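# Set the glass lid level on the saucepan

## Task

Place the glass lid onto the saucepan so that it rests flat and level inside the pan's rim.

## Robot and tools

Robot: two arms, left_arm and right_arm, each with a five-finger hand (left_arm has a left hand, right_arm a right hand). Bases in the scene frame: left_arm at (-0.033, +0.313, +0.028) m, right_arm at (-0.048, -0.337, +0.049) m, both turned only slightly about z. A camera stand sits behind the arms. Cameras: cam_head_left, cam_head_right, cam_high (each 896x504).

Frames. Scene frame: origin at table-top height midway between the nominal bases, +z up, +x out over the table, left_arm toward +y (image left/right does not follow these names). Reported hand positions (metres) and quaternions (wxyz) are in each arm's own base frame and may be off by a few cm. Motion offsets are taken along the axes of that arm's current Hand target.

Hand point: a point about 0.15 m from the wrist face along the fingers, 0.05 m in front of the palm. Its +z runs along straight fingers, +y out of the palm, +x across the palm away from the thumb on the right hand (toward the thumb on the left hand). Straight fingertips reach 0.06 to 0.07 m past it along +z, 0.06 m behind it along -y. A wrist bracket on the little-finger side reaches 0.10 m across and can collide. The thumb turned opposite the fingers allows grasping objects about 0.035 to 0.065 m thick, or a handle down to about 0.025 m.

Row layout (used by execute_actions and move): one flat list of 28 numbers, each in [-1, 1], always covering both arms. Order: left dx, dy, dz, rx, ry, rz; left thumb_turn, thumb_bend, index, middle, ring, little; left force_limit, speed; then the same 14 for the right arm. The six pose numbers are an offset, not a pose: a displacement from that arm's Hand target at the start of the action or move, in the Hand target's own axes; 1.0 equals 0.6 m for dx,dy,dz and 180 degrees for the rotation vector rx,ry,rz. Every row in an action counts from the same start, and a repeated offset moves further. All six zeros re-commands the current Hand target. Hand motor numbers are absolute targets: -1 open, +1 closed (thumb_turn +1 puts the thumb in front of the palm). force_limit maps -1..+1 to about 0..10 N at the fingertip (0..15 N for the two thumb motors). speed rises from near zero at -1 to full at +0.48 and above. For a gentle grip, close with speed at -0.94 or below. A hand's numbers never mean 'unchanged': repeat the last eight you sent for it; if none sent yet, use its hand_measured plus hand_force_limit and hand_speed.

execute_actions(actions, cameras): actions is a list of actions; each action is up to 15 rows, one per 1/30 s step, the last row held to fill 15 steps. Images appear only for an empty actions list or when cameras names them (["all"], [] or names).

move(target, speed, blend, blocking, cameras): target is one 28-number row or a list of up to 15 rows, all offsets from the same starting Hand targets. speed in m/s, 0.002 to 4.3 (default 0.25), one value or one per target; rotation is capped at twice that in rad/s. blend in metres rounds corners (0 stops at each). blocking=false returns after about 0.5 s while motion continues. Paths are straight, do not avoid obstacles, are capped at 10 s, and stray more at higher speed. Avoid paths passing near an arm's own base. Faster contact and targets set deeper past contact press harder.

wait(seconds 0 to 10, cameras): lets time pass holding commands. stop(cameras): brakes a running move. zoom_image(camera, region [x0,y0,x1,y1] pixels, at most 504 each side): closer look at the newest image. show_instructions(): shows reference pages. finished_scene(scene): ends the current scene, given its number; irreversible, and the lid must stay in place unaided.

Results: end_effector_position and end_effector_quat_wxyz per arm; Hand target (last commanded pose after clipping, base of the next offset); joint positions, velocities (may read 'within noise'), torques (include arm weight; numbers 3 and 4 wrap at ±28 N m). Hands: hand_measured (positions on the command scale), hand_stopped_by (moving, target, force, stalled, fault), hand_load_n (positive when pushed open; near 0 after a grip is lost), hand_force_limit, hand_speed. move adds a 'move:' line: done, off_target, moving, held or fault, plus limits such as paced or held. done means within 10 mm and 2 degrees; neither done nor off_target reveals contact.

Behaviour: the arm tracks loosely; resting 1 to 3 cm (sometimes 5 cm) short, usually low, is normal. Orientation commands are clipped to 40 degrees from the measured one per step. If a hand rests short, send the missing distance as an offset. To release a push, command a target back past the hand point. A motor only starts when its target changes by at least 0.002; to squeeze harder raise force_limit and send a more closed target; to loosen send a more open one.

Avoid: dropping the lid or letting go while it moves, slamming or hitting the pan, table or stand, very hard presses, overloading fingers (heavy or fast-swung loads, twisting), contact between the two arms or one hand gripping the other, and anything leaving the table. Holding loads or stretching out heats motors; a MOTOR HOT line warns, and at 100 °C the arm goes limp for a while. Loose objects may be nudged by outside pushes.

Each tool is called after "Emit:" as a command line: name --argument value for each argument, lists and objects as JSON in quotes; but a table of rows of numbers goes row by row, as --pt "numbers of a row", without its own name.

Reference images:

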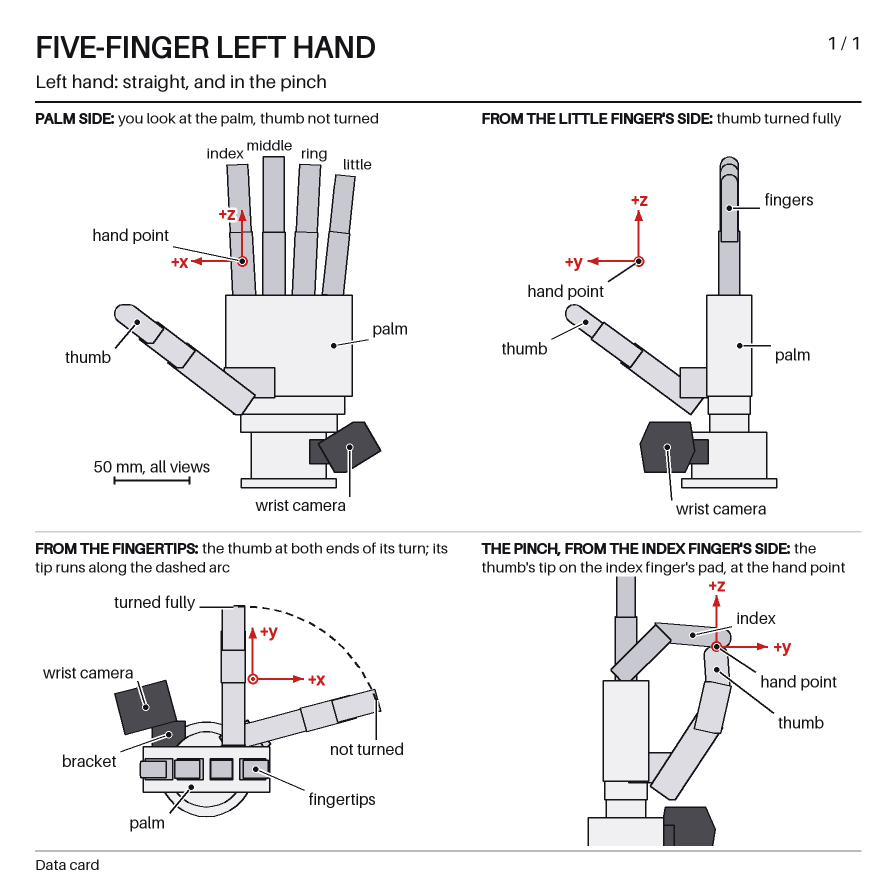

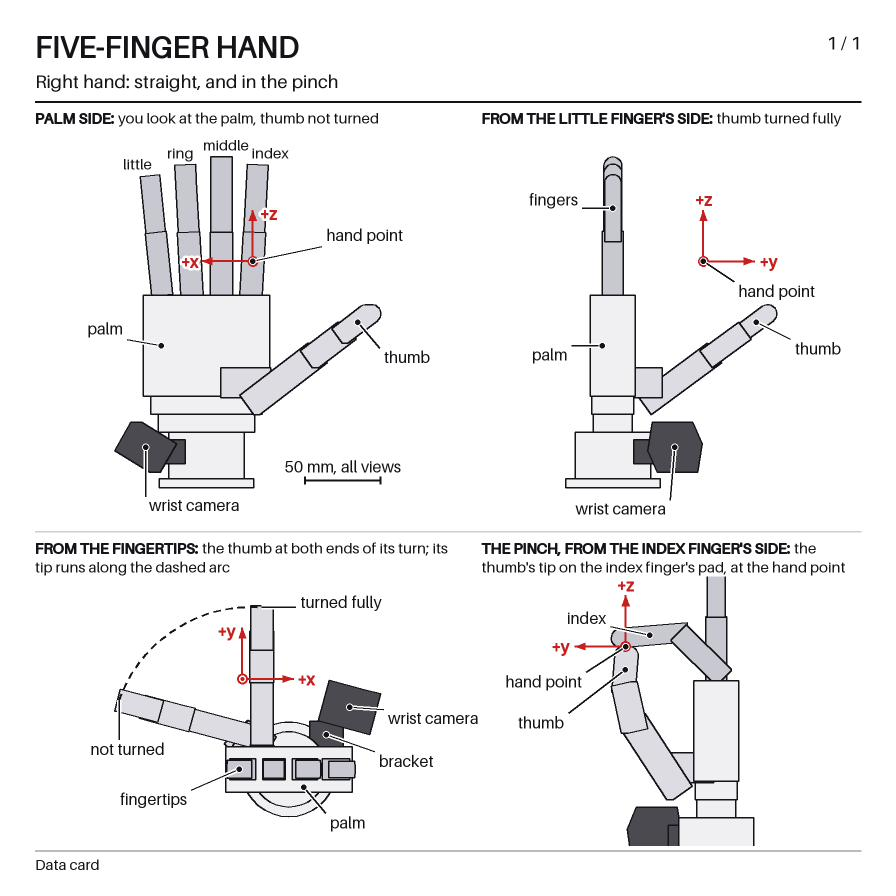

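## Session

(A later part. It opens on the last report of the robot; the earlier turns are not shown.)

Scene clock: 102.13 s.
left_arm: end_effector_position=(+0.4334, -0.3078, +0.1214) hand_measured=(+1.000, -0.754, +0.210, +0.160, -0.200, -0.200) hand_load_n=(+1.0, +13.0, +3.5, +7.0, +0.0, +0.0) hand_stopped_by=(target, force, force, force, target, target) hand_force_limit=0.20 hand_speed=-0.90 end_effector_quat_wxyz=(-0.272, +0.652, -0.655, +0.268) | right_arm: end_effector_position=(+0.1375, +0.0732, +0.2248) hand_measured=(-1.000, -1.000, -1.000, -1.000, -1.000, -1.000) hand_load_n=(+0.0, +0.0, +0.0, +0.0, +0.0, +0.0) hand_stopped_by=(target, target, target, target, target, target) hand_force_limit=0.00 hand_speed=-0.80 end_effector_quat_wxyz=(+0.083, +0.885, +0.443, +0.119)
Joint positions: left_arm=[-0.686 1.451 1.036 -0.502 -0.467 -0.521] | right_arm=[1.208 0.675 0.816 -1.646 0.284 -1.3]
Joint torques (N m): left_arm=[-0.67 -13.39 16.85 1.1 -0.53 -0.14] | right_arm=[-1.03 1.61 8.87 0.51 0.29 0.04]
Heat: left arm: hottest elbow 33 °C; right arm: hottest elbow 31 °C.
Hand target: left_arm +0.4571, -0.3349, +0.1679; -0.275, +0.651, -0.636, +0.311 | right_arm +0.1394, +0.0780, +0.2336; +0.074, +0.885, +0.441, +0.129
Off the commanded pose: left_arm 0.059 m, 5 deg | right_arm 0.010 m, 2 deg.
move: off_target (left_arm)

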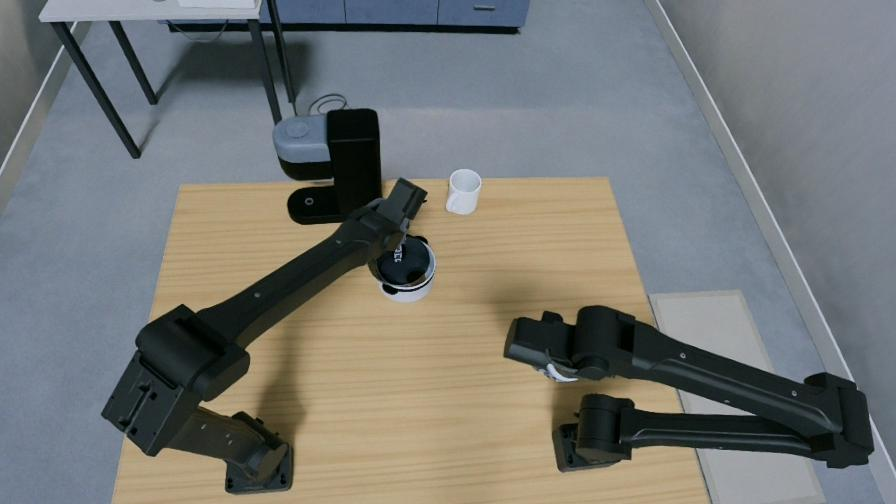

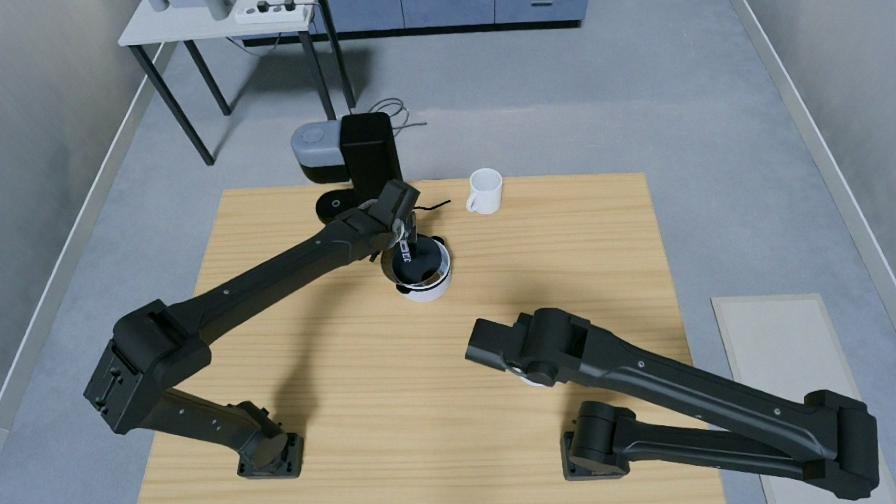

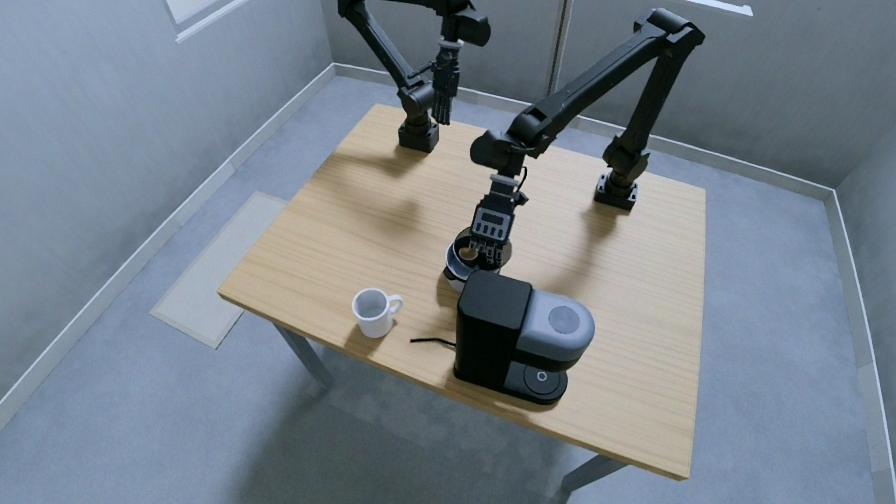

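Emit:
move --target '[0.0275,0.0122,0.0548,0,0,0,1,0.1,0.81,0.85,-0.2,-0.2,0.2,-0.9,0,0,0,0,0,0,-1,-1,-1,-1,-1,-1,0,-0.8]' --speed 0.06 --cameras '["all"]'

Emit:
zoom_image --camera "cam_head_left" --region '[360, 205, 460, 305]'

Emit:
zoom_image --camera "cam_head_right" --region '[375, 205, 475, 305]'

Emit:
zoom_image --camera "cam_high" --region '[420, 200, 540, 320]'

Scene clock: 128.67 s.
left_arm: end_effector_position=(+0.4460, -0.3187, +0.0954) hand_measured=(+1.000, -0.754, +0.210, +0.160, -0.200, -0.200) hand_load_n=(+1.5, +13.0, +3.5, +7.0, +0.0, +0.5) hand_stopped_by=(target, force, force, force, target, target) hand_force_limit=0.20 hand_speed=-0.90 end_effector_quat_wxyz=(-0.271, +0.654, -0.659, +0.254) | right_arm: end_effector_position=(+0.1375, +0.0732, +0.2248) hand_measured=(-1.000, -1.000, -1.000, -1.000, -1.000, -1.000) hand_load_n=(+0.5, +0.0, +0.0, +0.0, +0.0, +0.0) hand_stopped_by=(target, target, target, target, target, target) hand_force_limit=0.00 hand_speed=-0.80 end_effector_quat_wxyz=(+0.083, +0.885, +0.443, +0.119)
Joint positions: left_arm=[-0.687 1.537 1.067 -0.479 -0.469 -0.526] | right_arm=[1.208 0.675 0.816 -1.646 0.284 -1.3]
Joint torques (N m): left_arm=[-0.44 -14.33 16.28 2.5 -0.59 -0.12] | right_arm=[-1.32 2.26 8.99 0.65 0.31 0.02]
Heat: left arm: hottest elbow 39 °C; right arm: hottest elbow 31 °C.
Hand target: left_arm +0.4770, -0.3529, +0.1416; -0.275, +0.651, -0.636, +0.311 | right_arm +0.1394, +0.0780, +0.2336; +0.074, +0.885, +0.441, +0.129
Off the commanded pose: left_arm 0.065 m, 7 deg | right_arm 0.010 m, 2 deg.
move: off_target (left_arm)

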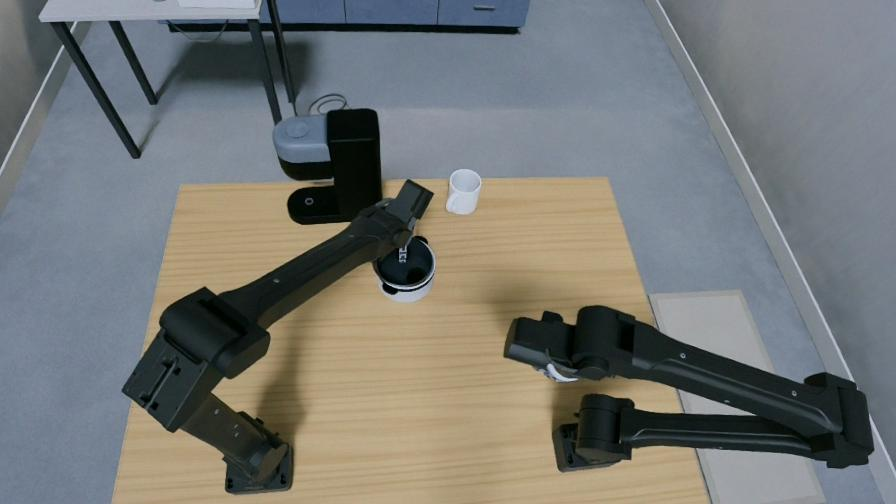

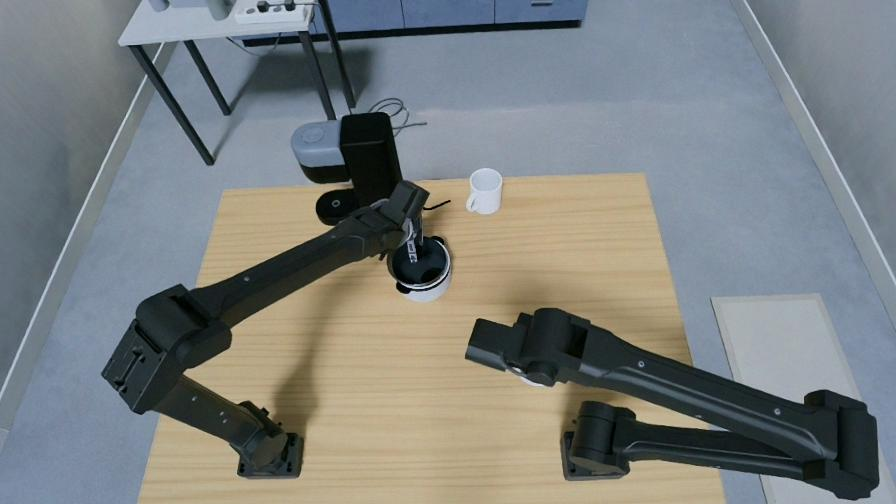

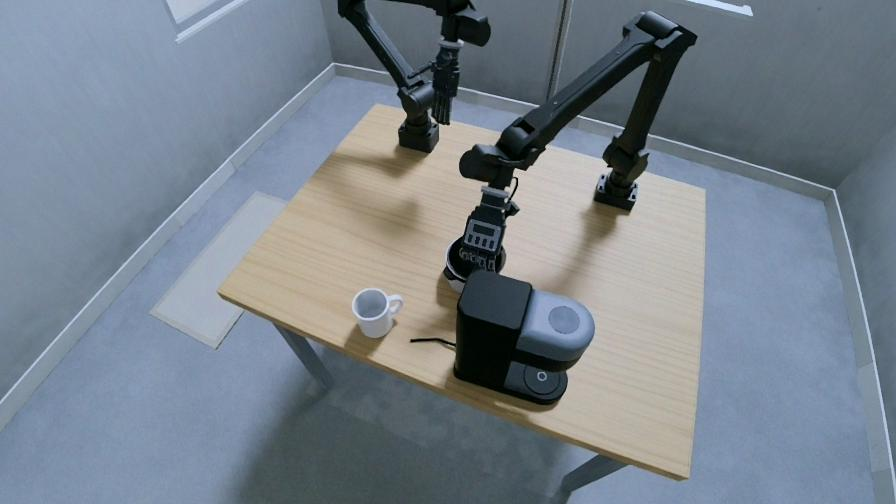

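Scaled by 5.040.

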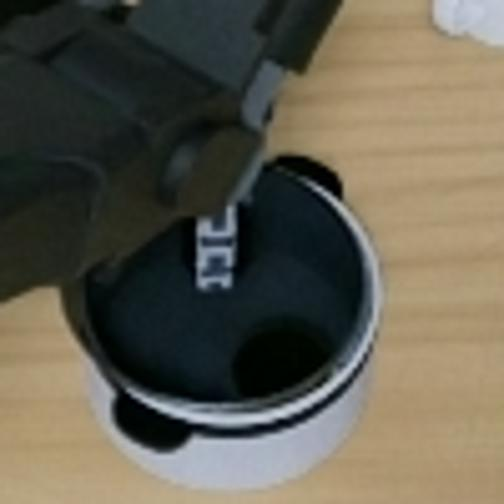

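Scaled by 5.040.

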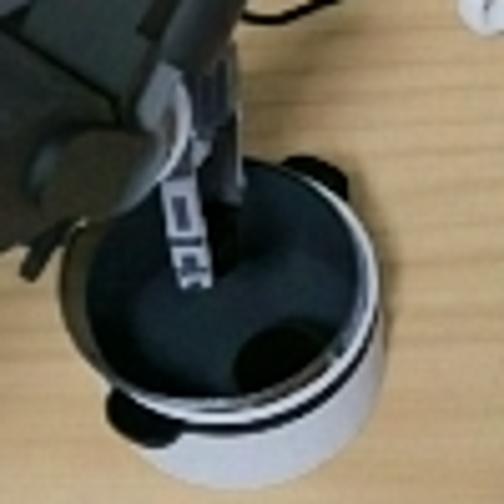

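Scaled by 4.200.

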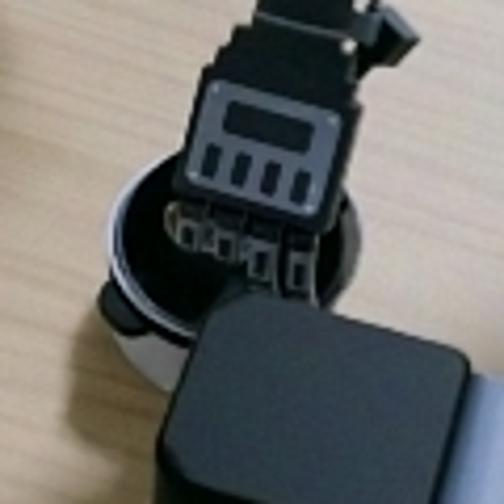

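Emit:
move --target '[0.0133,0.0233,0.0202,0,0,0,1,0.1,0.81,0.85,-0.2,-0.2,0.2,-0.9,0,0,0,0,0,0,-1,-1,-1,-1,-1,-1,0,-0.8]' --speed 0.05 --cameras '["cam_head_left","cam_head_right"]'

Emit:
zoom_image --camera "cam_head_left" --region '[360, 205, 460, 305]'

Emit:
zoom_image --camera "cam_head_right" --region '[375, 205, 475, 305]'

Scene clock: 142.40 s.
left_arm: end_effector_position=(+0.4503, -0.3283, +0.0911) hand_measured=(+1.000, -0.756, +0.212, +0.162, -0.200, -0.200) hand_load_n=(+0.5, +14.0, +2.5, +4.5, +0.0, +0.0) hand_stopped_by=(target, force, force, force, target, target) hand_force_limit=0.20 hand_speed=-0.90 end_effector_quat_wxyz=(-0.275, +0.652, -0.655, +0.264) | right_arm: end_effector_position=(+0.1375, +0.0732, +0.2248) hand_measured=(-1.000, -1.000, -1.000, -1.000, -1.000, -1.000) hand_load_n=(+0.0, +0.0, +0.0, +0.0, +0.0, +0.0) hand_stopped_by=(target, target, target, target, target, target) hand_force_limit=0.00 hand_speed=-0.80 end_effector_quat_wxyz=(+0.083, +0.885, +0.443, +0.119)
Joint positions: left_arm=[-0.7 1.556 1.067 -0.439 -0.482 -0.532] | right_arm=[1.208 0.675 0.816 -1.646 0.284 -1.3]
Joint torques (N m): left_arm=[-1.49 -13.33 15.56 2.5 -0.47 -0.18] | right_arm=[-1.26 1.67 9.11 0.47 0.33 0.01]
Heat: left arm: hottest elbow 43 °C; right arm: hottest elbow 32 °C.
Hand target: left_arm +0.4769, -0.3619, +0.1236; -0.275, +0.651, -0.636, +0.311 | right_arm +0.1394, +0.0780, +0.2336; +0.074, +0.885, +0.441, +0.129
Off the commanded pose: left_arm 0.054 m, 6 deg | right_arm 0.010 m, 2 deg.
move: off_target (left_arm)
Images, in order (width x height): cam_head_left 896x504, cam_head_right 896x504.

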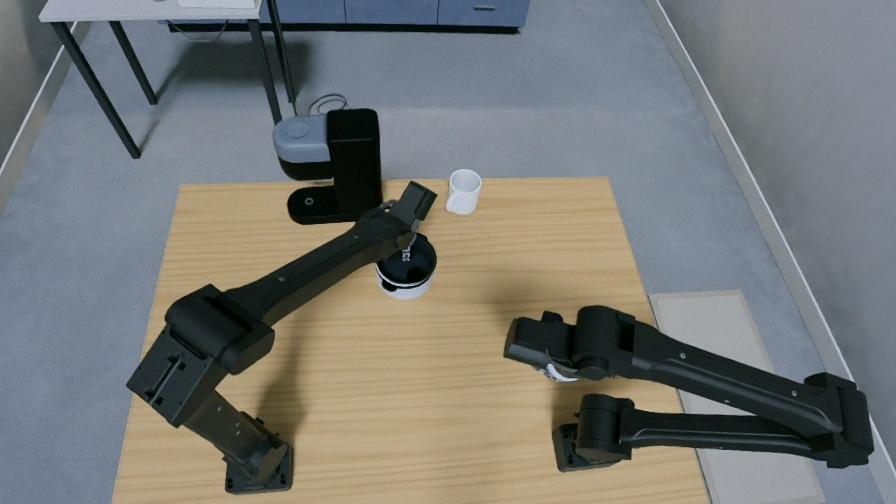

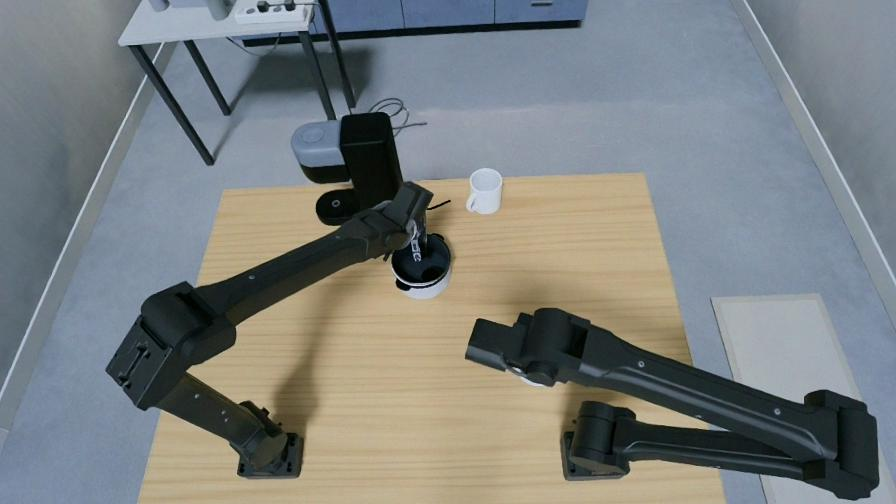

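Scaled by 5.040.

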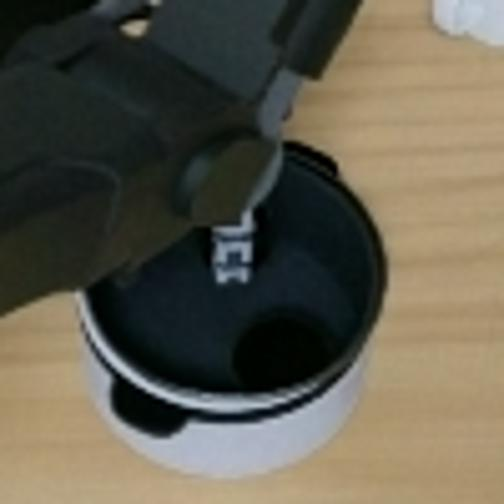

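Scaled by 5.040.

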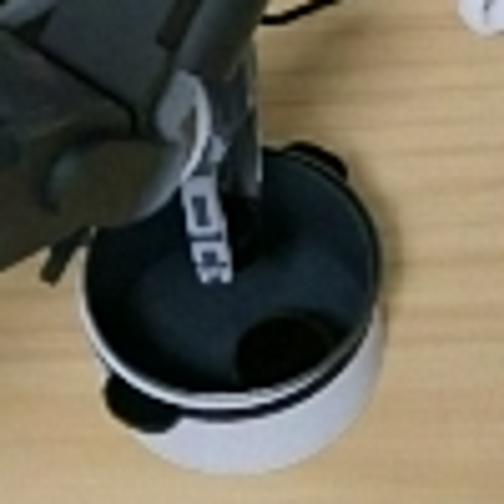

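Emit:
move --target '[-0.0085,0.038,0.0065,0,0,0,1,0.1,0.81,0.85,-0.2,-0.2,0.2,-0.9,0,0,0,0,0,0,-1,-1,-1,-1,-1,-1,0,-0.8]' --speed 0.05 --cameras '["cam_head_left","cam_head_right"]'

Emit:
zoom_image --camera "cam_head_left" --region '[360, 205, 460, 305]'

Emit:
zoom_image --camera "cam_head_right" --region '[375, 205, 475, 305]'

Scene clock: 155.53 s.
left_arm: end_effector_position=(+0.4577, -0.3377, +0.0918) hand_measured=(+1.000, -0.756, +0.212, +0.162, -0.200, -0.200) hand_load_n=(+0.5, +12.5, +4.0, +5.5, +0.0, +0.0) hand_stopped_by=(target, force, force, force, target, target) hand_force_limit=0.20 hand_speed=-0.90 end_effector_quat_wxyz=(-0.278, +0.651, -0.648, +0.282) | right_arm: end_effector_position=(+0.1375, +0.0732, +0.2248) hand_measured=(-1.000, -1.000, -1.000, -1.000, -1.000, -1.000) hand_load_n=(+0.5, +0.0, +0.0, +0.0, +0.0, +0.5) hand_stopped_by=(target, target, target, target, target, target) hand_force_limit=0.00 hand_speed=-0.80 end_effector_quat_wxyz=(+0.083, +0.885, +0.443, +0.119)
Joint positions: left_arm=[-0.706 1.568 1.067 -0.389 -0.489 -0.535] | right_arm=[1.208 0.675 0.816 -1.646 0.284 -1.3]
Joint torques (N m): left_arm=[-1.14 -13.92 10.47 2.97 -0.44 -0.23] | right_arm=[-1.61 1.85 9.01 0.39 0.31 0.02]
Heat: left arm: hottest elbow 45 °C; right arm: hottest elbow 32 °C.
Hand target: left_arm +0.4648, -0.3579, +0.1036; -0.275, +0.651, -0.636, +0.311 | right_arm +0.1394, +0.0780, +0.2336; +0.074, +0.885, +0.441, +0.129
Off the commanded pose: left_arm 0.024 m, 4 deg | right_arm 0.010 m, 2 deg.
move: off_target (left_arm)
Images, in order (width x height): cam_head_left 896x504, cam_head_right 896x504.

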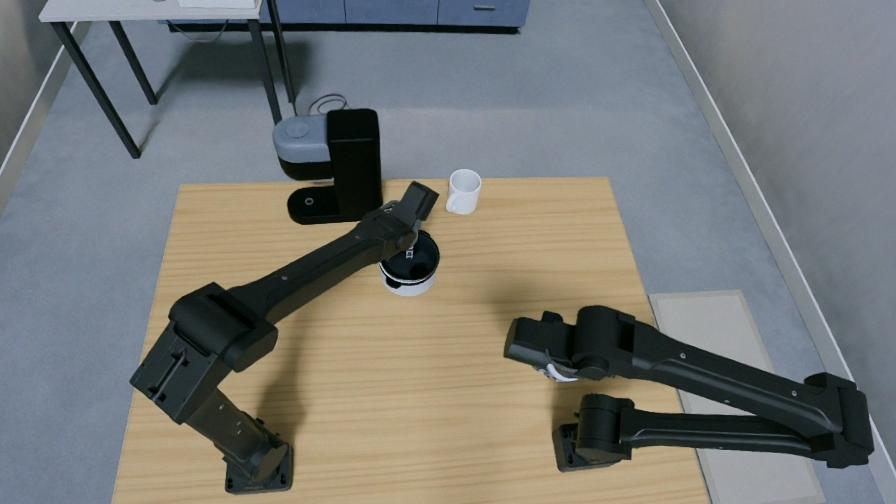

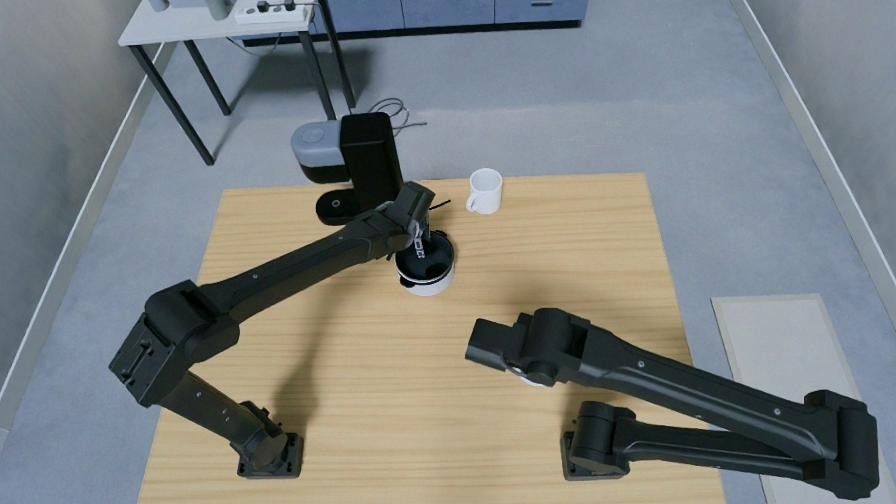

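Scaled by 5.040.

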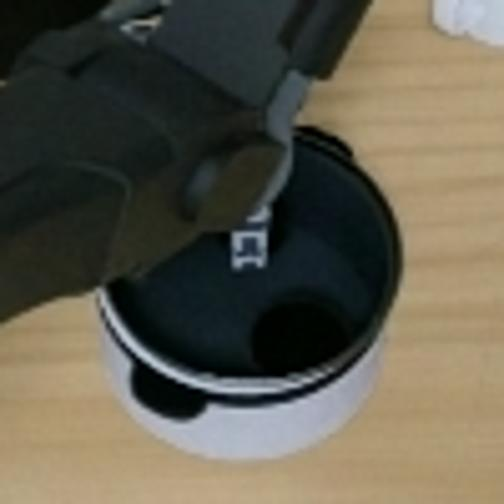

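Scaled by 5.040.

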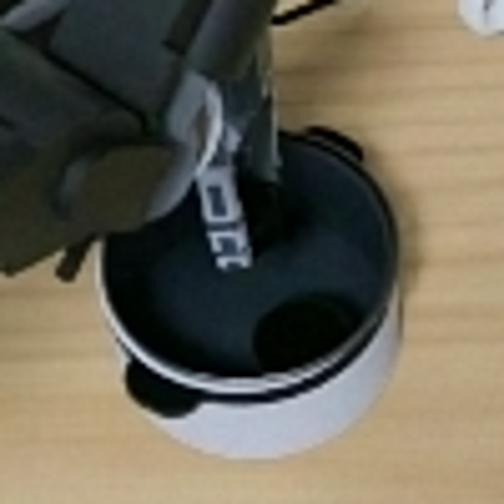

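Emit:
move --target '[-0.0327,0.0462,0.018,0,0,0,1,0.1,0.81,0.85,-0.2,-0.2,0.2,-0.9,0,0,0,0,0,0,-1,-1,-1,-1,-1,-1,0,-0.8]' --speed 0.05 --cameras '["cam_head_left","cam_head_right"]'

Emit:
zoom_image --camera "cam_head_left" --region '[360, 205, 460, 305]'

Emit:
zoom_image --camera "cam_head_right" --region '[375, 205, 475, 305]'

Scene clock: 163.90 s.
left_arm: end_effector_position=(+0.4605, -0.3403, +0.0896) hand_measured=(+1.000, -0.756, +0.212, +0.162, -0.200, -0.200) hand_load_n=(+0.0, +12.0, +4.5, +4.0, +0.0, +0.0) hand_stopped_by=(target, force, force, force, target, target) hand_force_limit=0.20 hand_speed=-0.90 end_effector_quat_wxyz=(-0.280, +0.649, -0.633, +0.316) | right_arm: end_effector_position=(+0.1375, +0.0732, +0.2248) hand_measured=(-1.000, -1.000, -1.000, -1.000, -1.000, -1.000) hand_load_n=(+0.0, +0.0, +0.0, +0.0, +0.0, +0.0) hand_stopped_by=(target, target, target, target, target, target) hand_force_limit=0.00 hand_speed=-0.80 end_effector_quat_wxyz=(+0.083, +0.885, +0.443, +0.119)
Joint positions: left_arm=[-0.706 1.555 1.013 -0.274 -0.488 -0.535] | right_arm=[1.208 0.675 0.816 -1.646 0.284 -1.3]
Joint torques (N m): left_arm=[0.09 -12.75 6.6 2.1 -0.07 -0.12] | right_arm=[-1.08 2.08 9.05 0.49 0.32 0.01]
Heat: left arm: hottest elbow 44 °C; right arm: hottest elbow 32 °C.
Hand target: left_arm +0.4547, -0.3399, +0.0744; -0.274, +0.651, -0.636, +0.311 | right_arm +0.1394, +0.0780, +0.2336; +0.074, +0.885, +0.441, +0.129
Off the commanded pose: left_arm 0.016 m, 1 deg | right_arm 0.010 m, 2 deg.
move: off_target (left_arm)
Images, in order (width x height): cam_head_left 896x504, cam_head_right 896x504.

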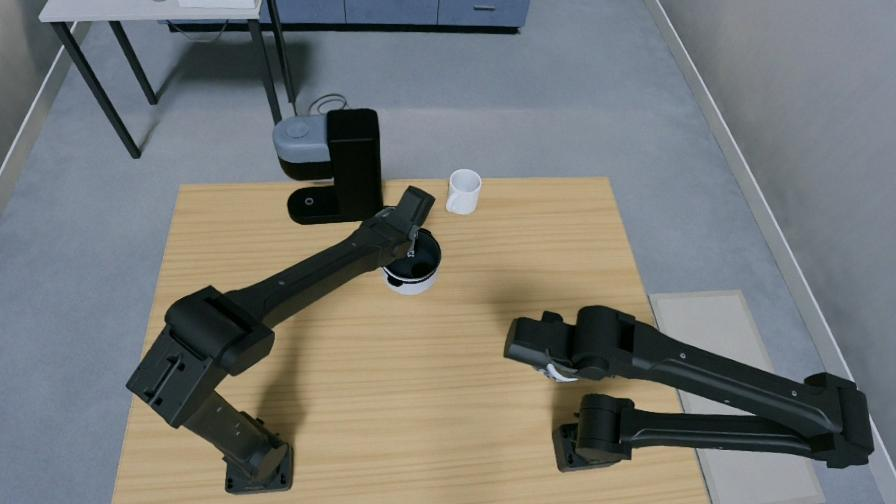

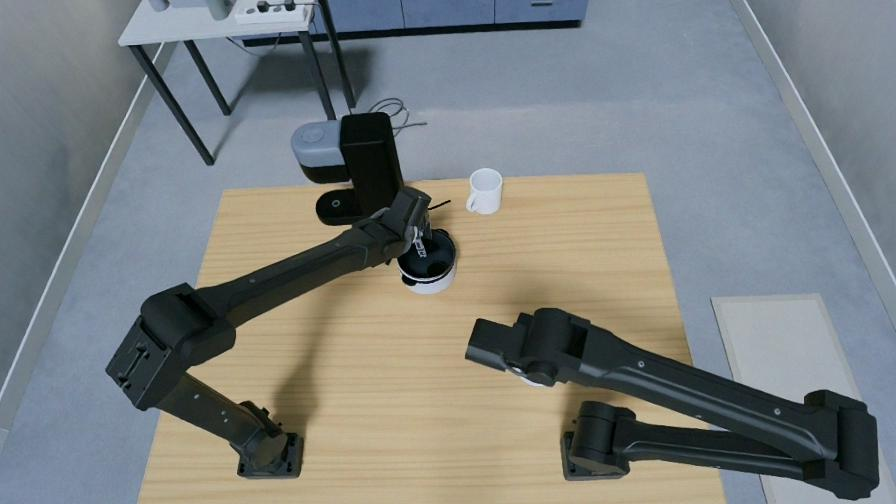

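Scaled by 5.040.

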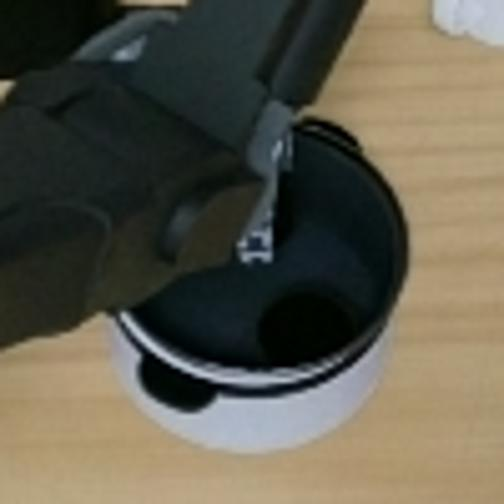

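Scaled by 5.040.

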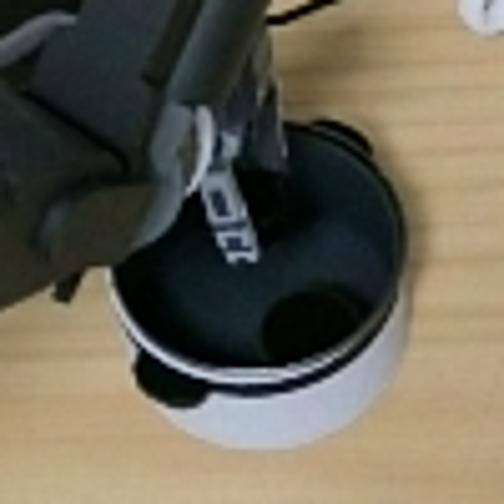

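Emit:
move --target '[-0.0055,0.0128,0,-0.028,-0.0117,0.0134,1,0.1,0.81,0.85,-0.2,-0.2,0.2,-0.9,0,0,0,0,0,0,-1,-1,-1,-1,-1,-1,0,-0.8]' --speed 0.05 --cameras '["cam_head_left","cam_head_right"]'

Emit:
zoom_image --camera "cam_head_left" --region '[360, 205, 460, 305]'

Emit:
zoom_image --camera "cam_head_right" --region '[375, 205, 475, 305]'

Scene clock: 175.53 s.
left_arm: end_effector_position=(+0.4525, -0.3378, +0.0865) hand_measured=(+1.000, -0.756, +0.210, +0.162, -0.200, -0.200) hand_load_n=(+1.5, +12.5, +3.0, +4.5, +0.0, +0.0) hand_stopped_by=(target, force, force, force, target, target) hand_force_limit=0.20 hand_speed=-0.90 end_effector_quat_wxyz=(-0.269, +0.655, -0.643, +0.291) | right_arm: end_effector_position=(+0.1375, +0.0732, +0.2248) hand_measured=(-1.000, -1.000, -1.000, -1.000, -1.000, -1.000) hand_load_n=(+0.0, +0.0, +0.0, +0.0, +0.0, +0.0) hand_stopped_by=(target, target, target, target, target, target) hand_force_limit=0.00 hand_speed=-0.80 end_effector_quat_wxyz=(+0.083, +0.885, +0.443, +0.119)
Joint positions: left_arm=[-0.706 1.559 1.036 -0.356 -0.474 -0.552] | right_arm=[1.208 0.675 0.816 -1.646 0.284 -1.3]
Joint torques (N m): left_arm=[0.73 -10.87 10.47 -0.16 0.03 0.07] | right_arm=[-1.38 1.61 9.06 0.57 0.33 0.06]
Heat: left arm: hottest elbow 41 °C; right arm: hottest elbow 32 °C.
Hand target: left_arm +0.4498, -0.3369, +0.0686; -0.264, +0.654, -0.657, +0.265 | right_arm +0.1394, +0.0780, +0.2336; +0.074, +0.885, +0.441, +0.129
Off the commanded pose: left_arm 0.018 m, 4 deg | right_arm 0.010 m, 2 deg.
move: off_target (left_arm)
Images, in order (width x height): cam_head_left 896x504, cam_head_right 896x504.

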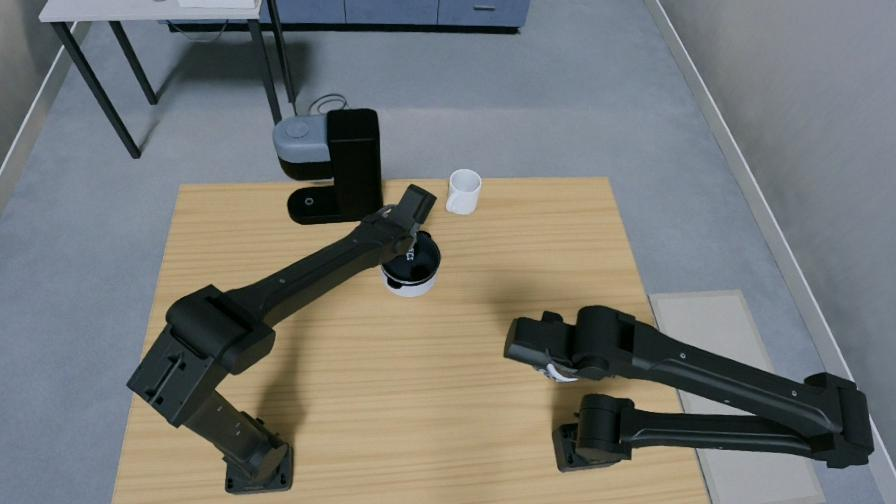

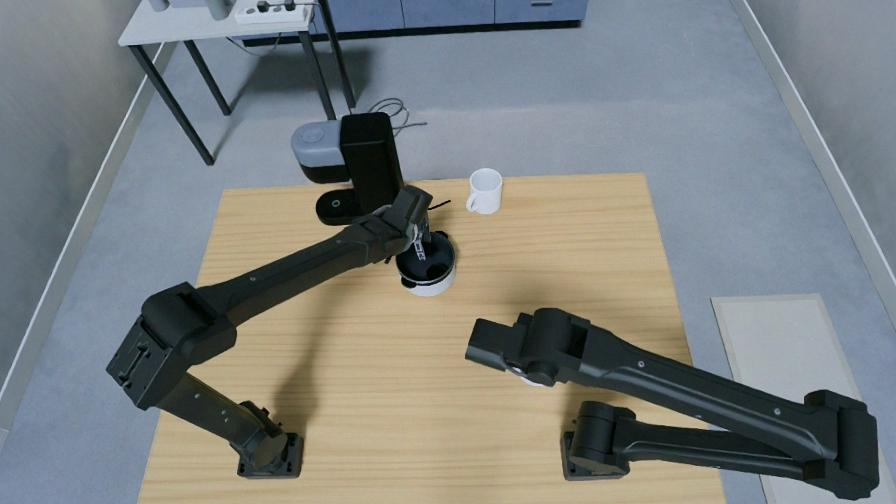

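Scaled by 5.040.

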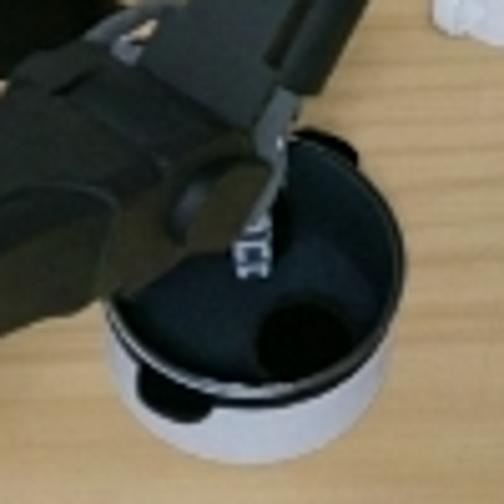

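Scaled by 5.040.

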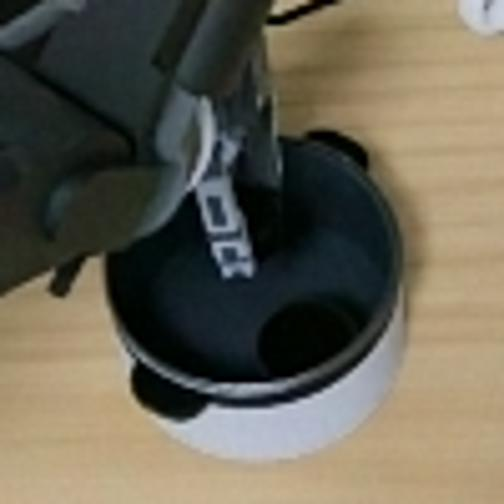

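Emit:
zoom_image --camera "cam_head_left" --region '[375, 225, 445, 300]'

Emit:
zoom_image --camera "cam_head_right" --region '[390, 225, 460, 300]'

Scaled by 6.720.

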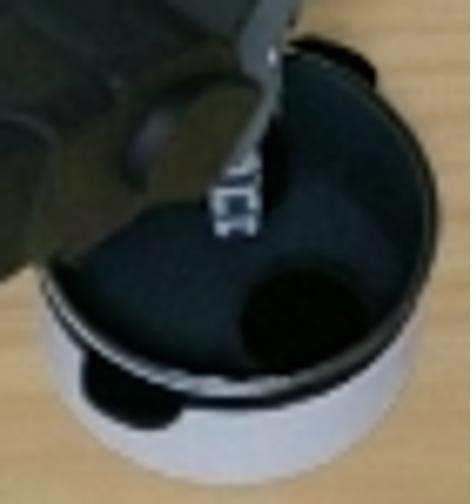

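Scaled by 6.720.

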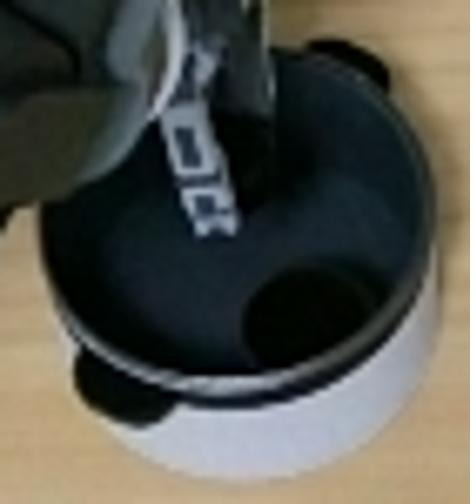

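Emit:
move --target '[-0.0033,0.0139,0.0144,0,-0.008,0.0077,1,0.1,0.81,0.85,-0.2,-0.2,0.2,-0.9,0,0,0,0,0,0,-1,-1,-1,-1,-1,-1,0,-0.8]' --speed 0.05 --cameras '["cam_head_left","cam_head_right"]'

Emit:
zoom_image --camera "cam_head_left" --region '[375, 225, 445, 300]'

Emit:
zoom_image --camera "cam_head_right" --region '[390, 225, 460, 300]'

Scene clock: 188.30 s.
left_arm: end_effector_position=(+0.4536, -0.3346, +0.0855) hand_measured=(+1.000, -0.756, +0.212, +0.162, -0.200, -0.200) hand_load_n=(+1.0, +12.5, +3.5, +4.5, +0.0, +0.0) hand_stopped_by=(target, force, force, force, target, target) hand_force_limit=0.20 hand_speed=-0.90 end_effector_quat_wxyz=(-0.276, +0.656, -0.640, +0.287) | right_arm: end_effector_position=(+0.1375, +0.0732, +0.2248) hand_measured=(-1.000, -1.000, -1.000, -1.000, -1.000, -1.000) hand_load_n=(+0.0, +0.0, +0.0, +0.0, +0.0, +0.5) hand_stopped_by=(target, target, target, target, target, target) hand_force_limit=0.00 hand_speed=-0.80 end_effector_quat_wxyz=(+0.083, +0.885, +0.443, +0.119)
Joint positions: left_arm=[-0.706 1.56 1.036 -0.359 -0.49 -0.553] | right_arm=[1.208 0.675 0.816 -1.646 0.284 -1.3]
Joint torques (N m): left_arm=[-0.21 -9.17 10.1 0.21 -0.35 0.19] | right_arm=[-1.44 1.85 9.05 0.44 0.32 0.05]
Heat: left arm: hottest elbow 39 °C; right arm: hottest elbow 32 °C.
Hand target: left_arm +0.4497, -0.3349, +0.0564; -0.275, +0.650, -0.662, +0.253 | right_arm +0.1394, +0.0780, +0.2336; +0.074, +0.885, +0.441, +0.129
Off the commanded pose: left_arm 0.029 m, 5 deg | right_arm 0.010 m, 2 deg.
move: off_target (left_arm)
Images, in order (width x height): cam_head_left 896x504, cam_head_right 896x504.

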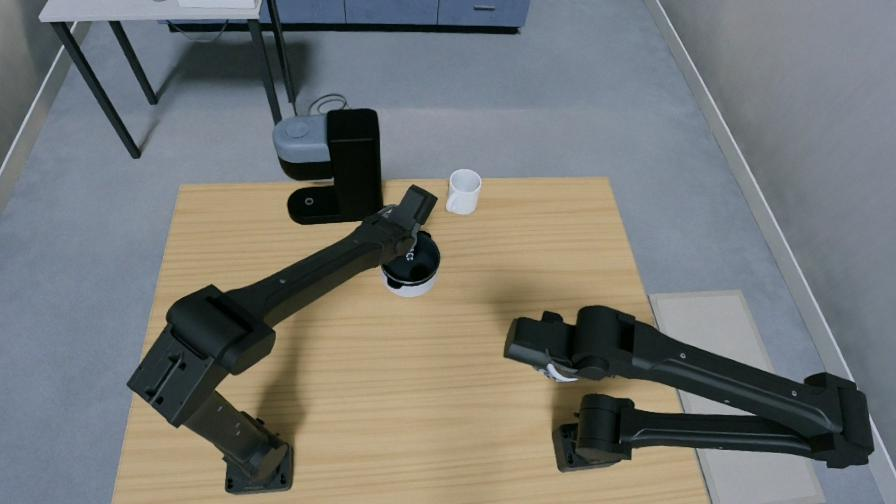

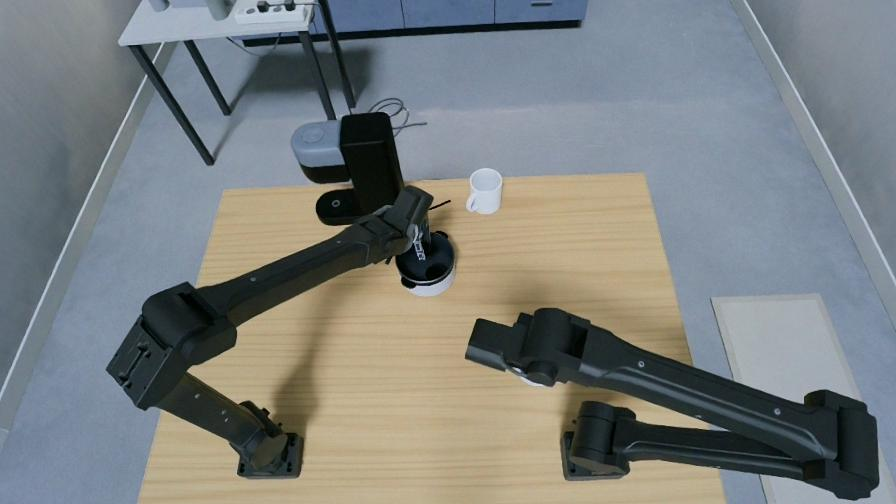

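Scaled by 6.720.

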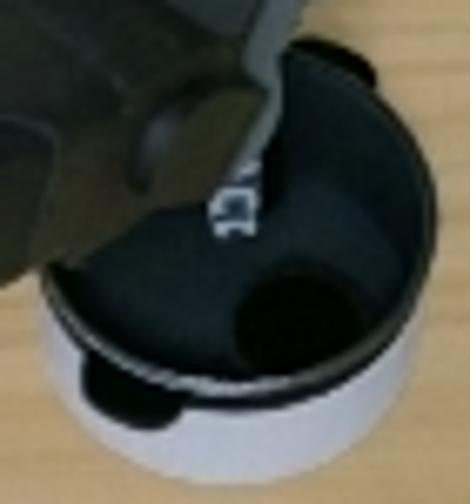

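Scaled by 6.720.

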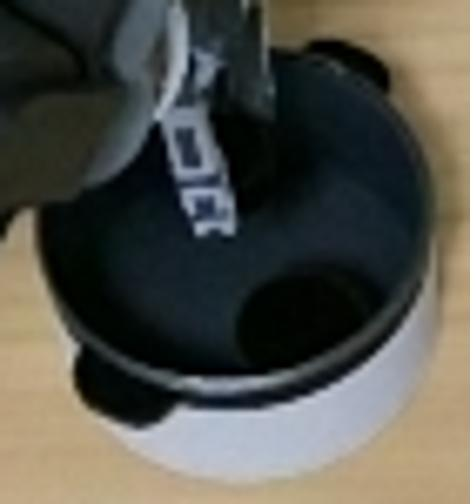

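Emit:
move --pt "-0.0014 -0.0325 -0.0242 0 0 0 1 0.1 0.81 0.85 -0.2 -0.2 0.2 -0.9 0 0 0 0 0 0 -1 -1 -1 -1 -1 -1 0 -0.8" --pt "-0.0014 -0.0325 -0.0242 0 0 0 1 -1 -0.35 -0.35 -0.35 -0.35 -0.1 -0.8 0 0 0 0 0 0 -1 -1 -1 -1 -1 -1 0 -0.8" --pt "-0.0014 -0.0325 -0.0242 0 0 0 1 -1 -1 -1 -1 -1 -0.1 -0.6 0 0 0 0 0 0 -1 -1 -1 -1 -1 -1 0 -0.8" --speed 0.05 --cameras '["cam_head_left","cam_head_right"]'

Emit:
zoom_image --camera "cam_head_right" --region '[390, 225, 460, 300]'

Scene clock: 198.37 s.
left_arm: end_effector_position=(+0.4469, -0.3289, +0.0722) hand_measured=(+1.000, -1.000, -1.000, -1.000, -1.000, -1.000) hand_load_n=(+0.0, +0.0, +0.0, -0.5, +0.0, +0.0) hand_stopped_by=(target, target, target, target, target, target) hand_force_limit=-0.10 hand_speed=-0.60 end_effector_quat_wxyz=(-0.274, +0.653, -0.661, +0.249) | right_arm: end_effector_position=(+0.1375, +0.0732, +0.2248) hand_measured=(-1.000, -1.000, -1.000, -1.000, -1.000, -1.000) hand_load_n=(+0.0, +0.0, +0.0, +0.0, +0.0, +0.0) hand_stopped_by=(target, target, target, target, target, target) hand_force_limit=0.00 hand_speed=-0.80 end_effector_quat_wxyz=(+0.083, +0.885, +0.443, +0.119)
Joint positions: left_arm=[-0.706 1.589 1.064 -0.438 -0.488 -0.539] | right_arm=[1.208 0.675 0.816 -1.646 0.284 -1.3]
Joint torques (N m): left_arm=[0.67 -14.27 11.3 0.8 -0.37 0.09] | right_arm=[-1.49 1.79 9.1 0.5 0.32 0.03]
Heat: left arm: hottest elbow 38 °C; right arm: hottest elbow 32 °C.
Hand target: left_arm +0.4537, -0.3349, +0.0805; -0.275, +0.650, -0.662, +0.253 | right_arm +0.1394, +0.0780, +0.2336; +0.074, +0.885, +0.441, +0.129
Off the commanded pose: left_arm 0.012 m, 1 deg | right_arm 0.010 m, 2 deg.
move: off_target (left_arm); target 2's new numbers were sent with left_arm's hand 0.006 m and 3 deg from that target
Images, in order (width x height): cam_head_left 896x504, cam_head_right 896x504.

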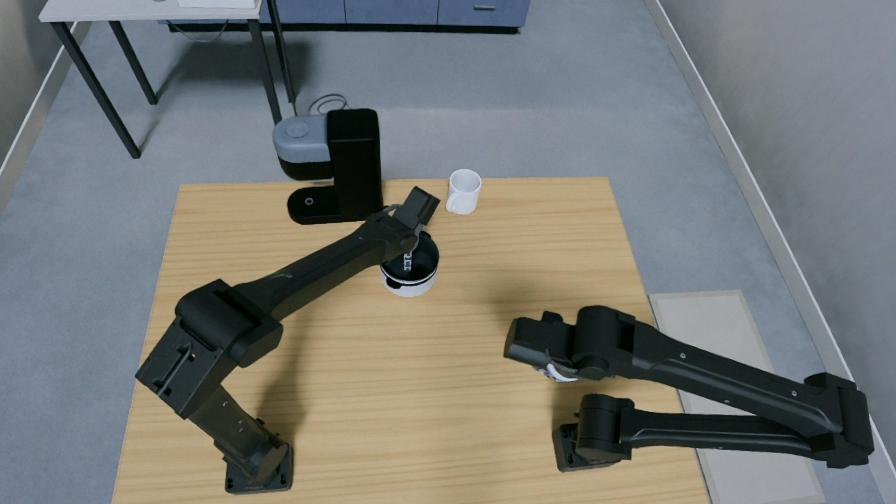

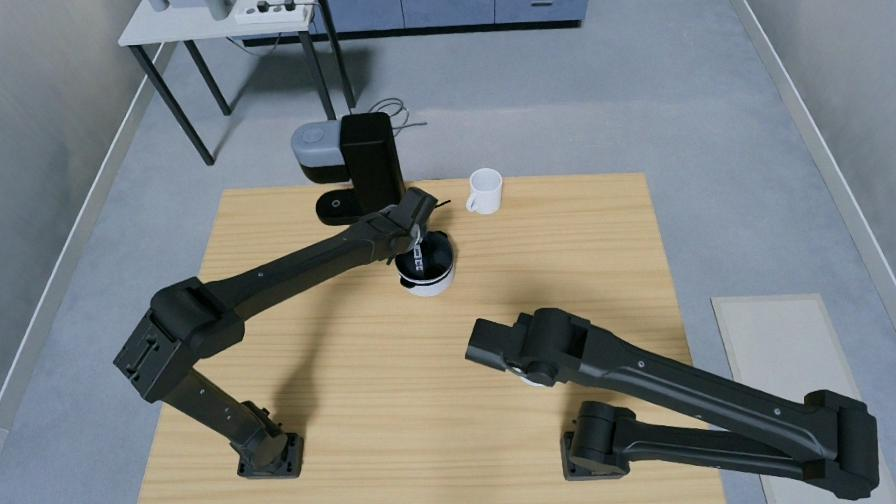

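Scaled by 6.720.

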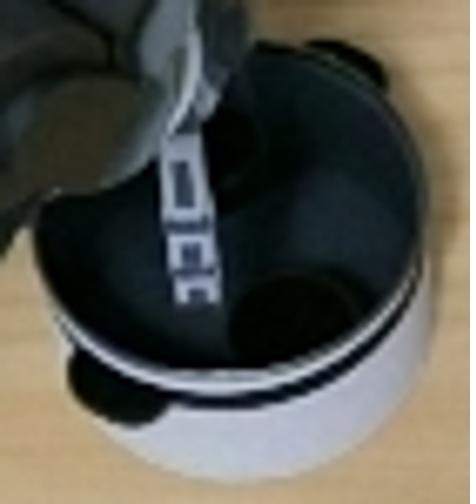

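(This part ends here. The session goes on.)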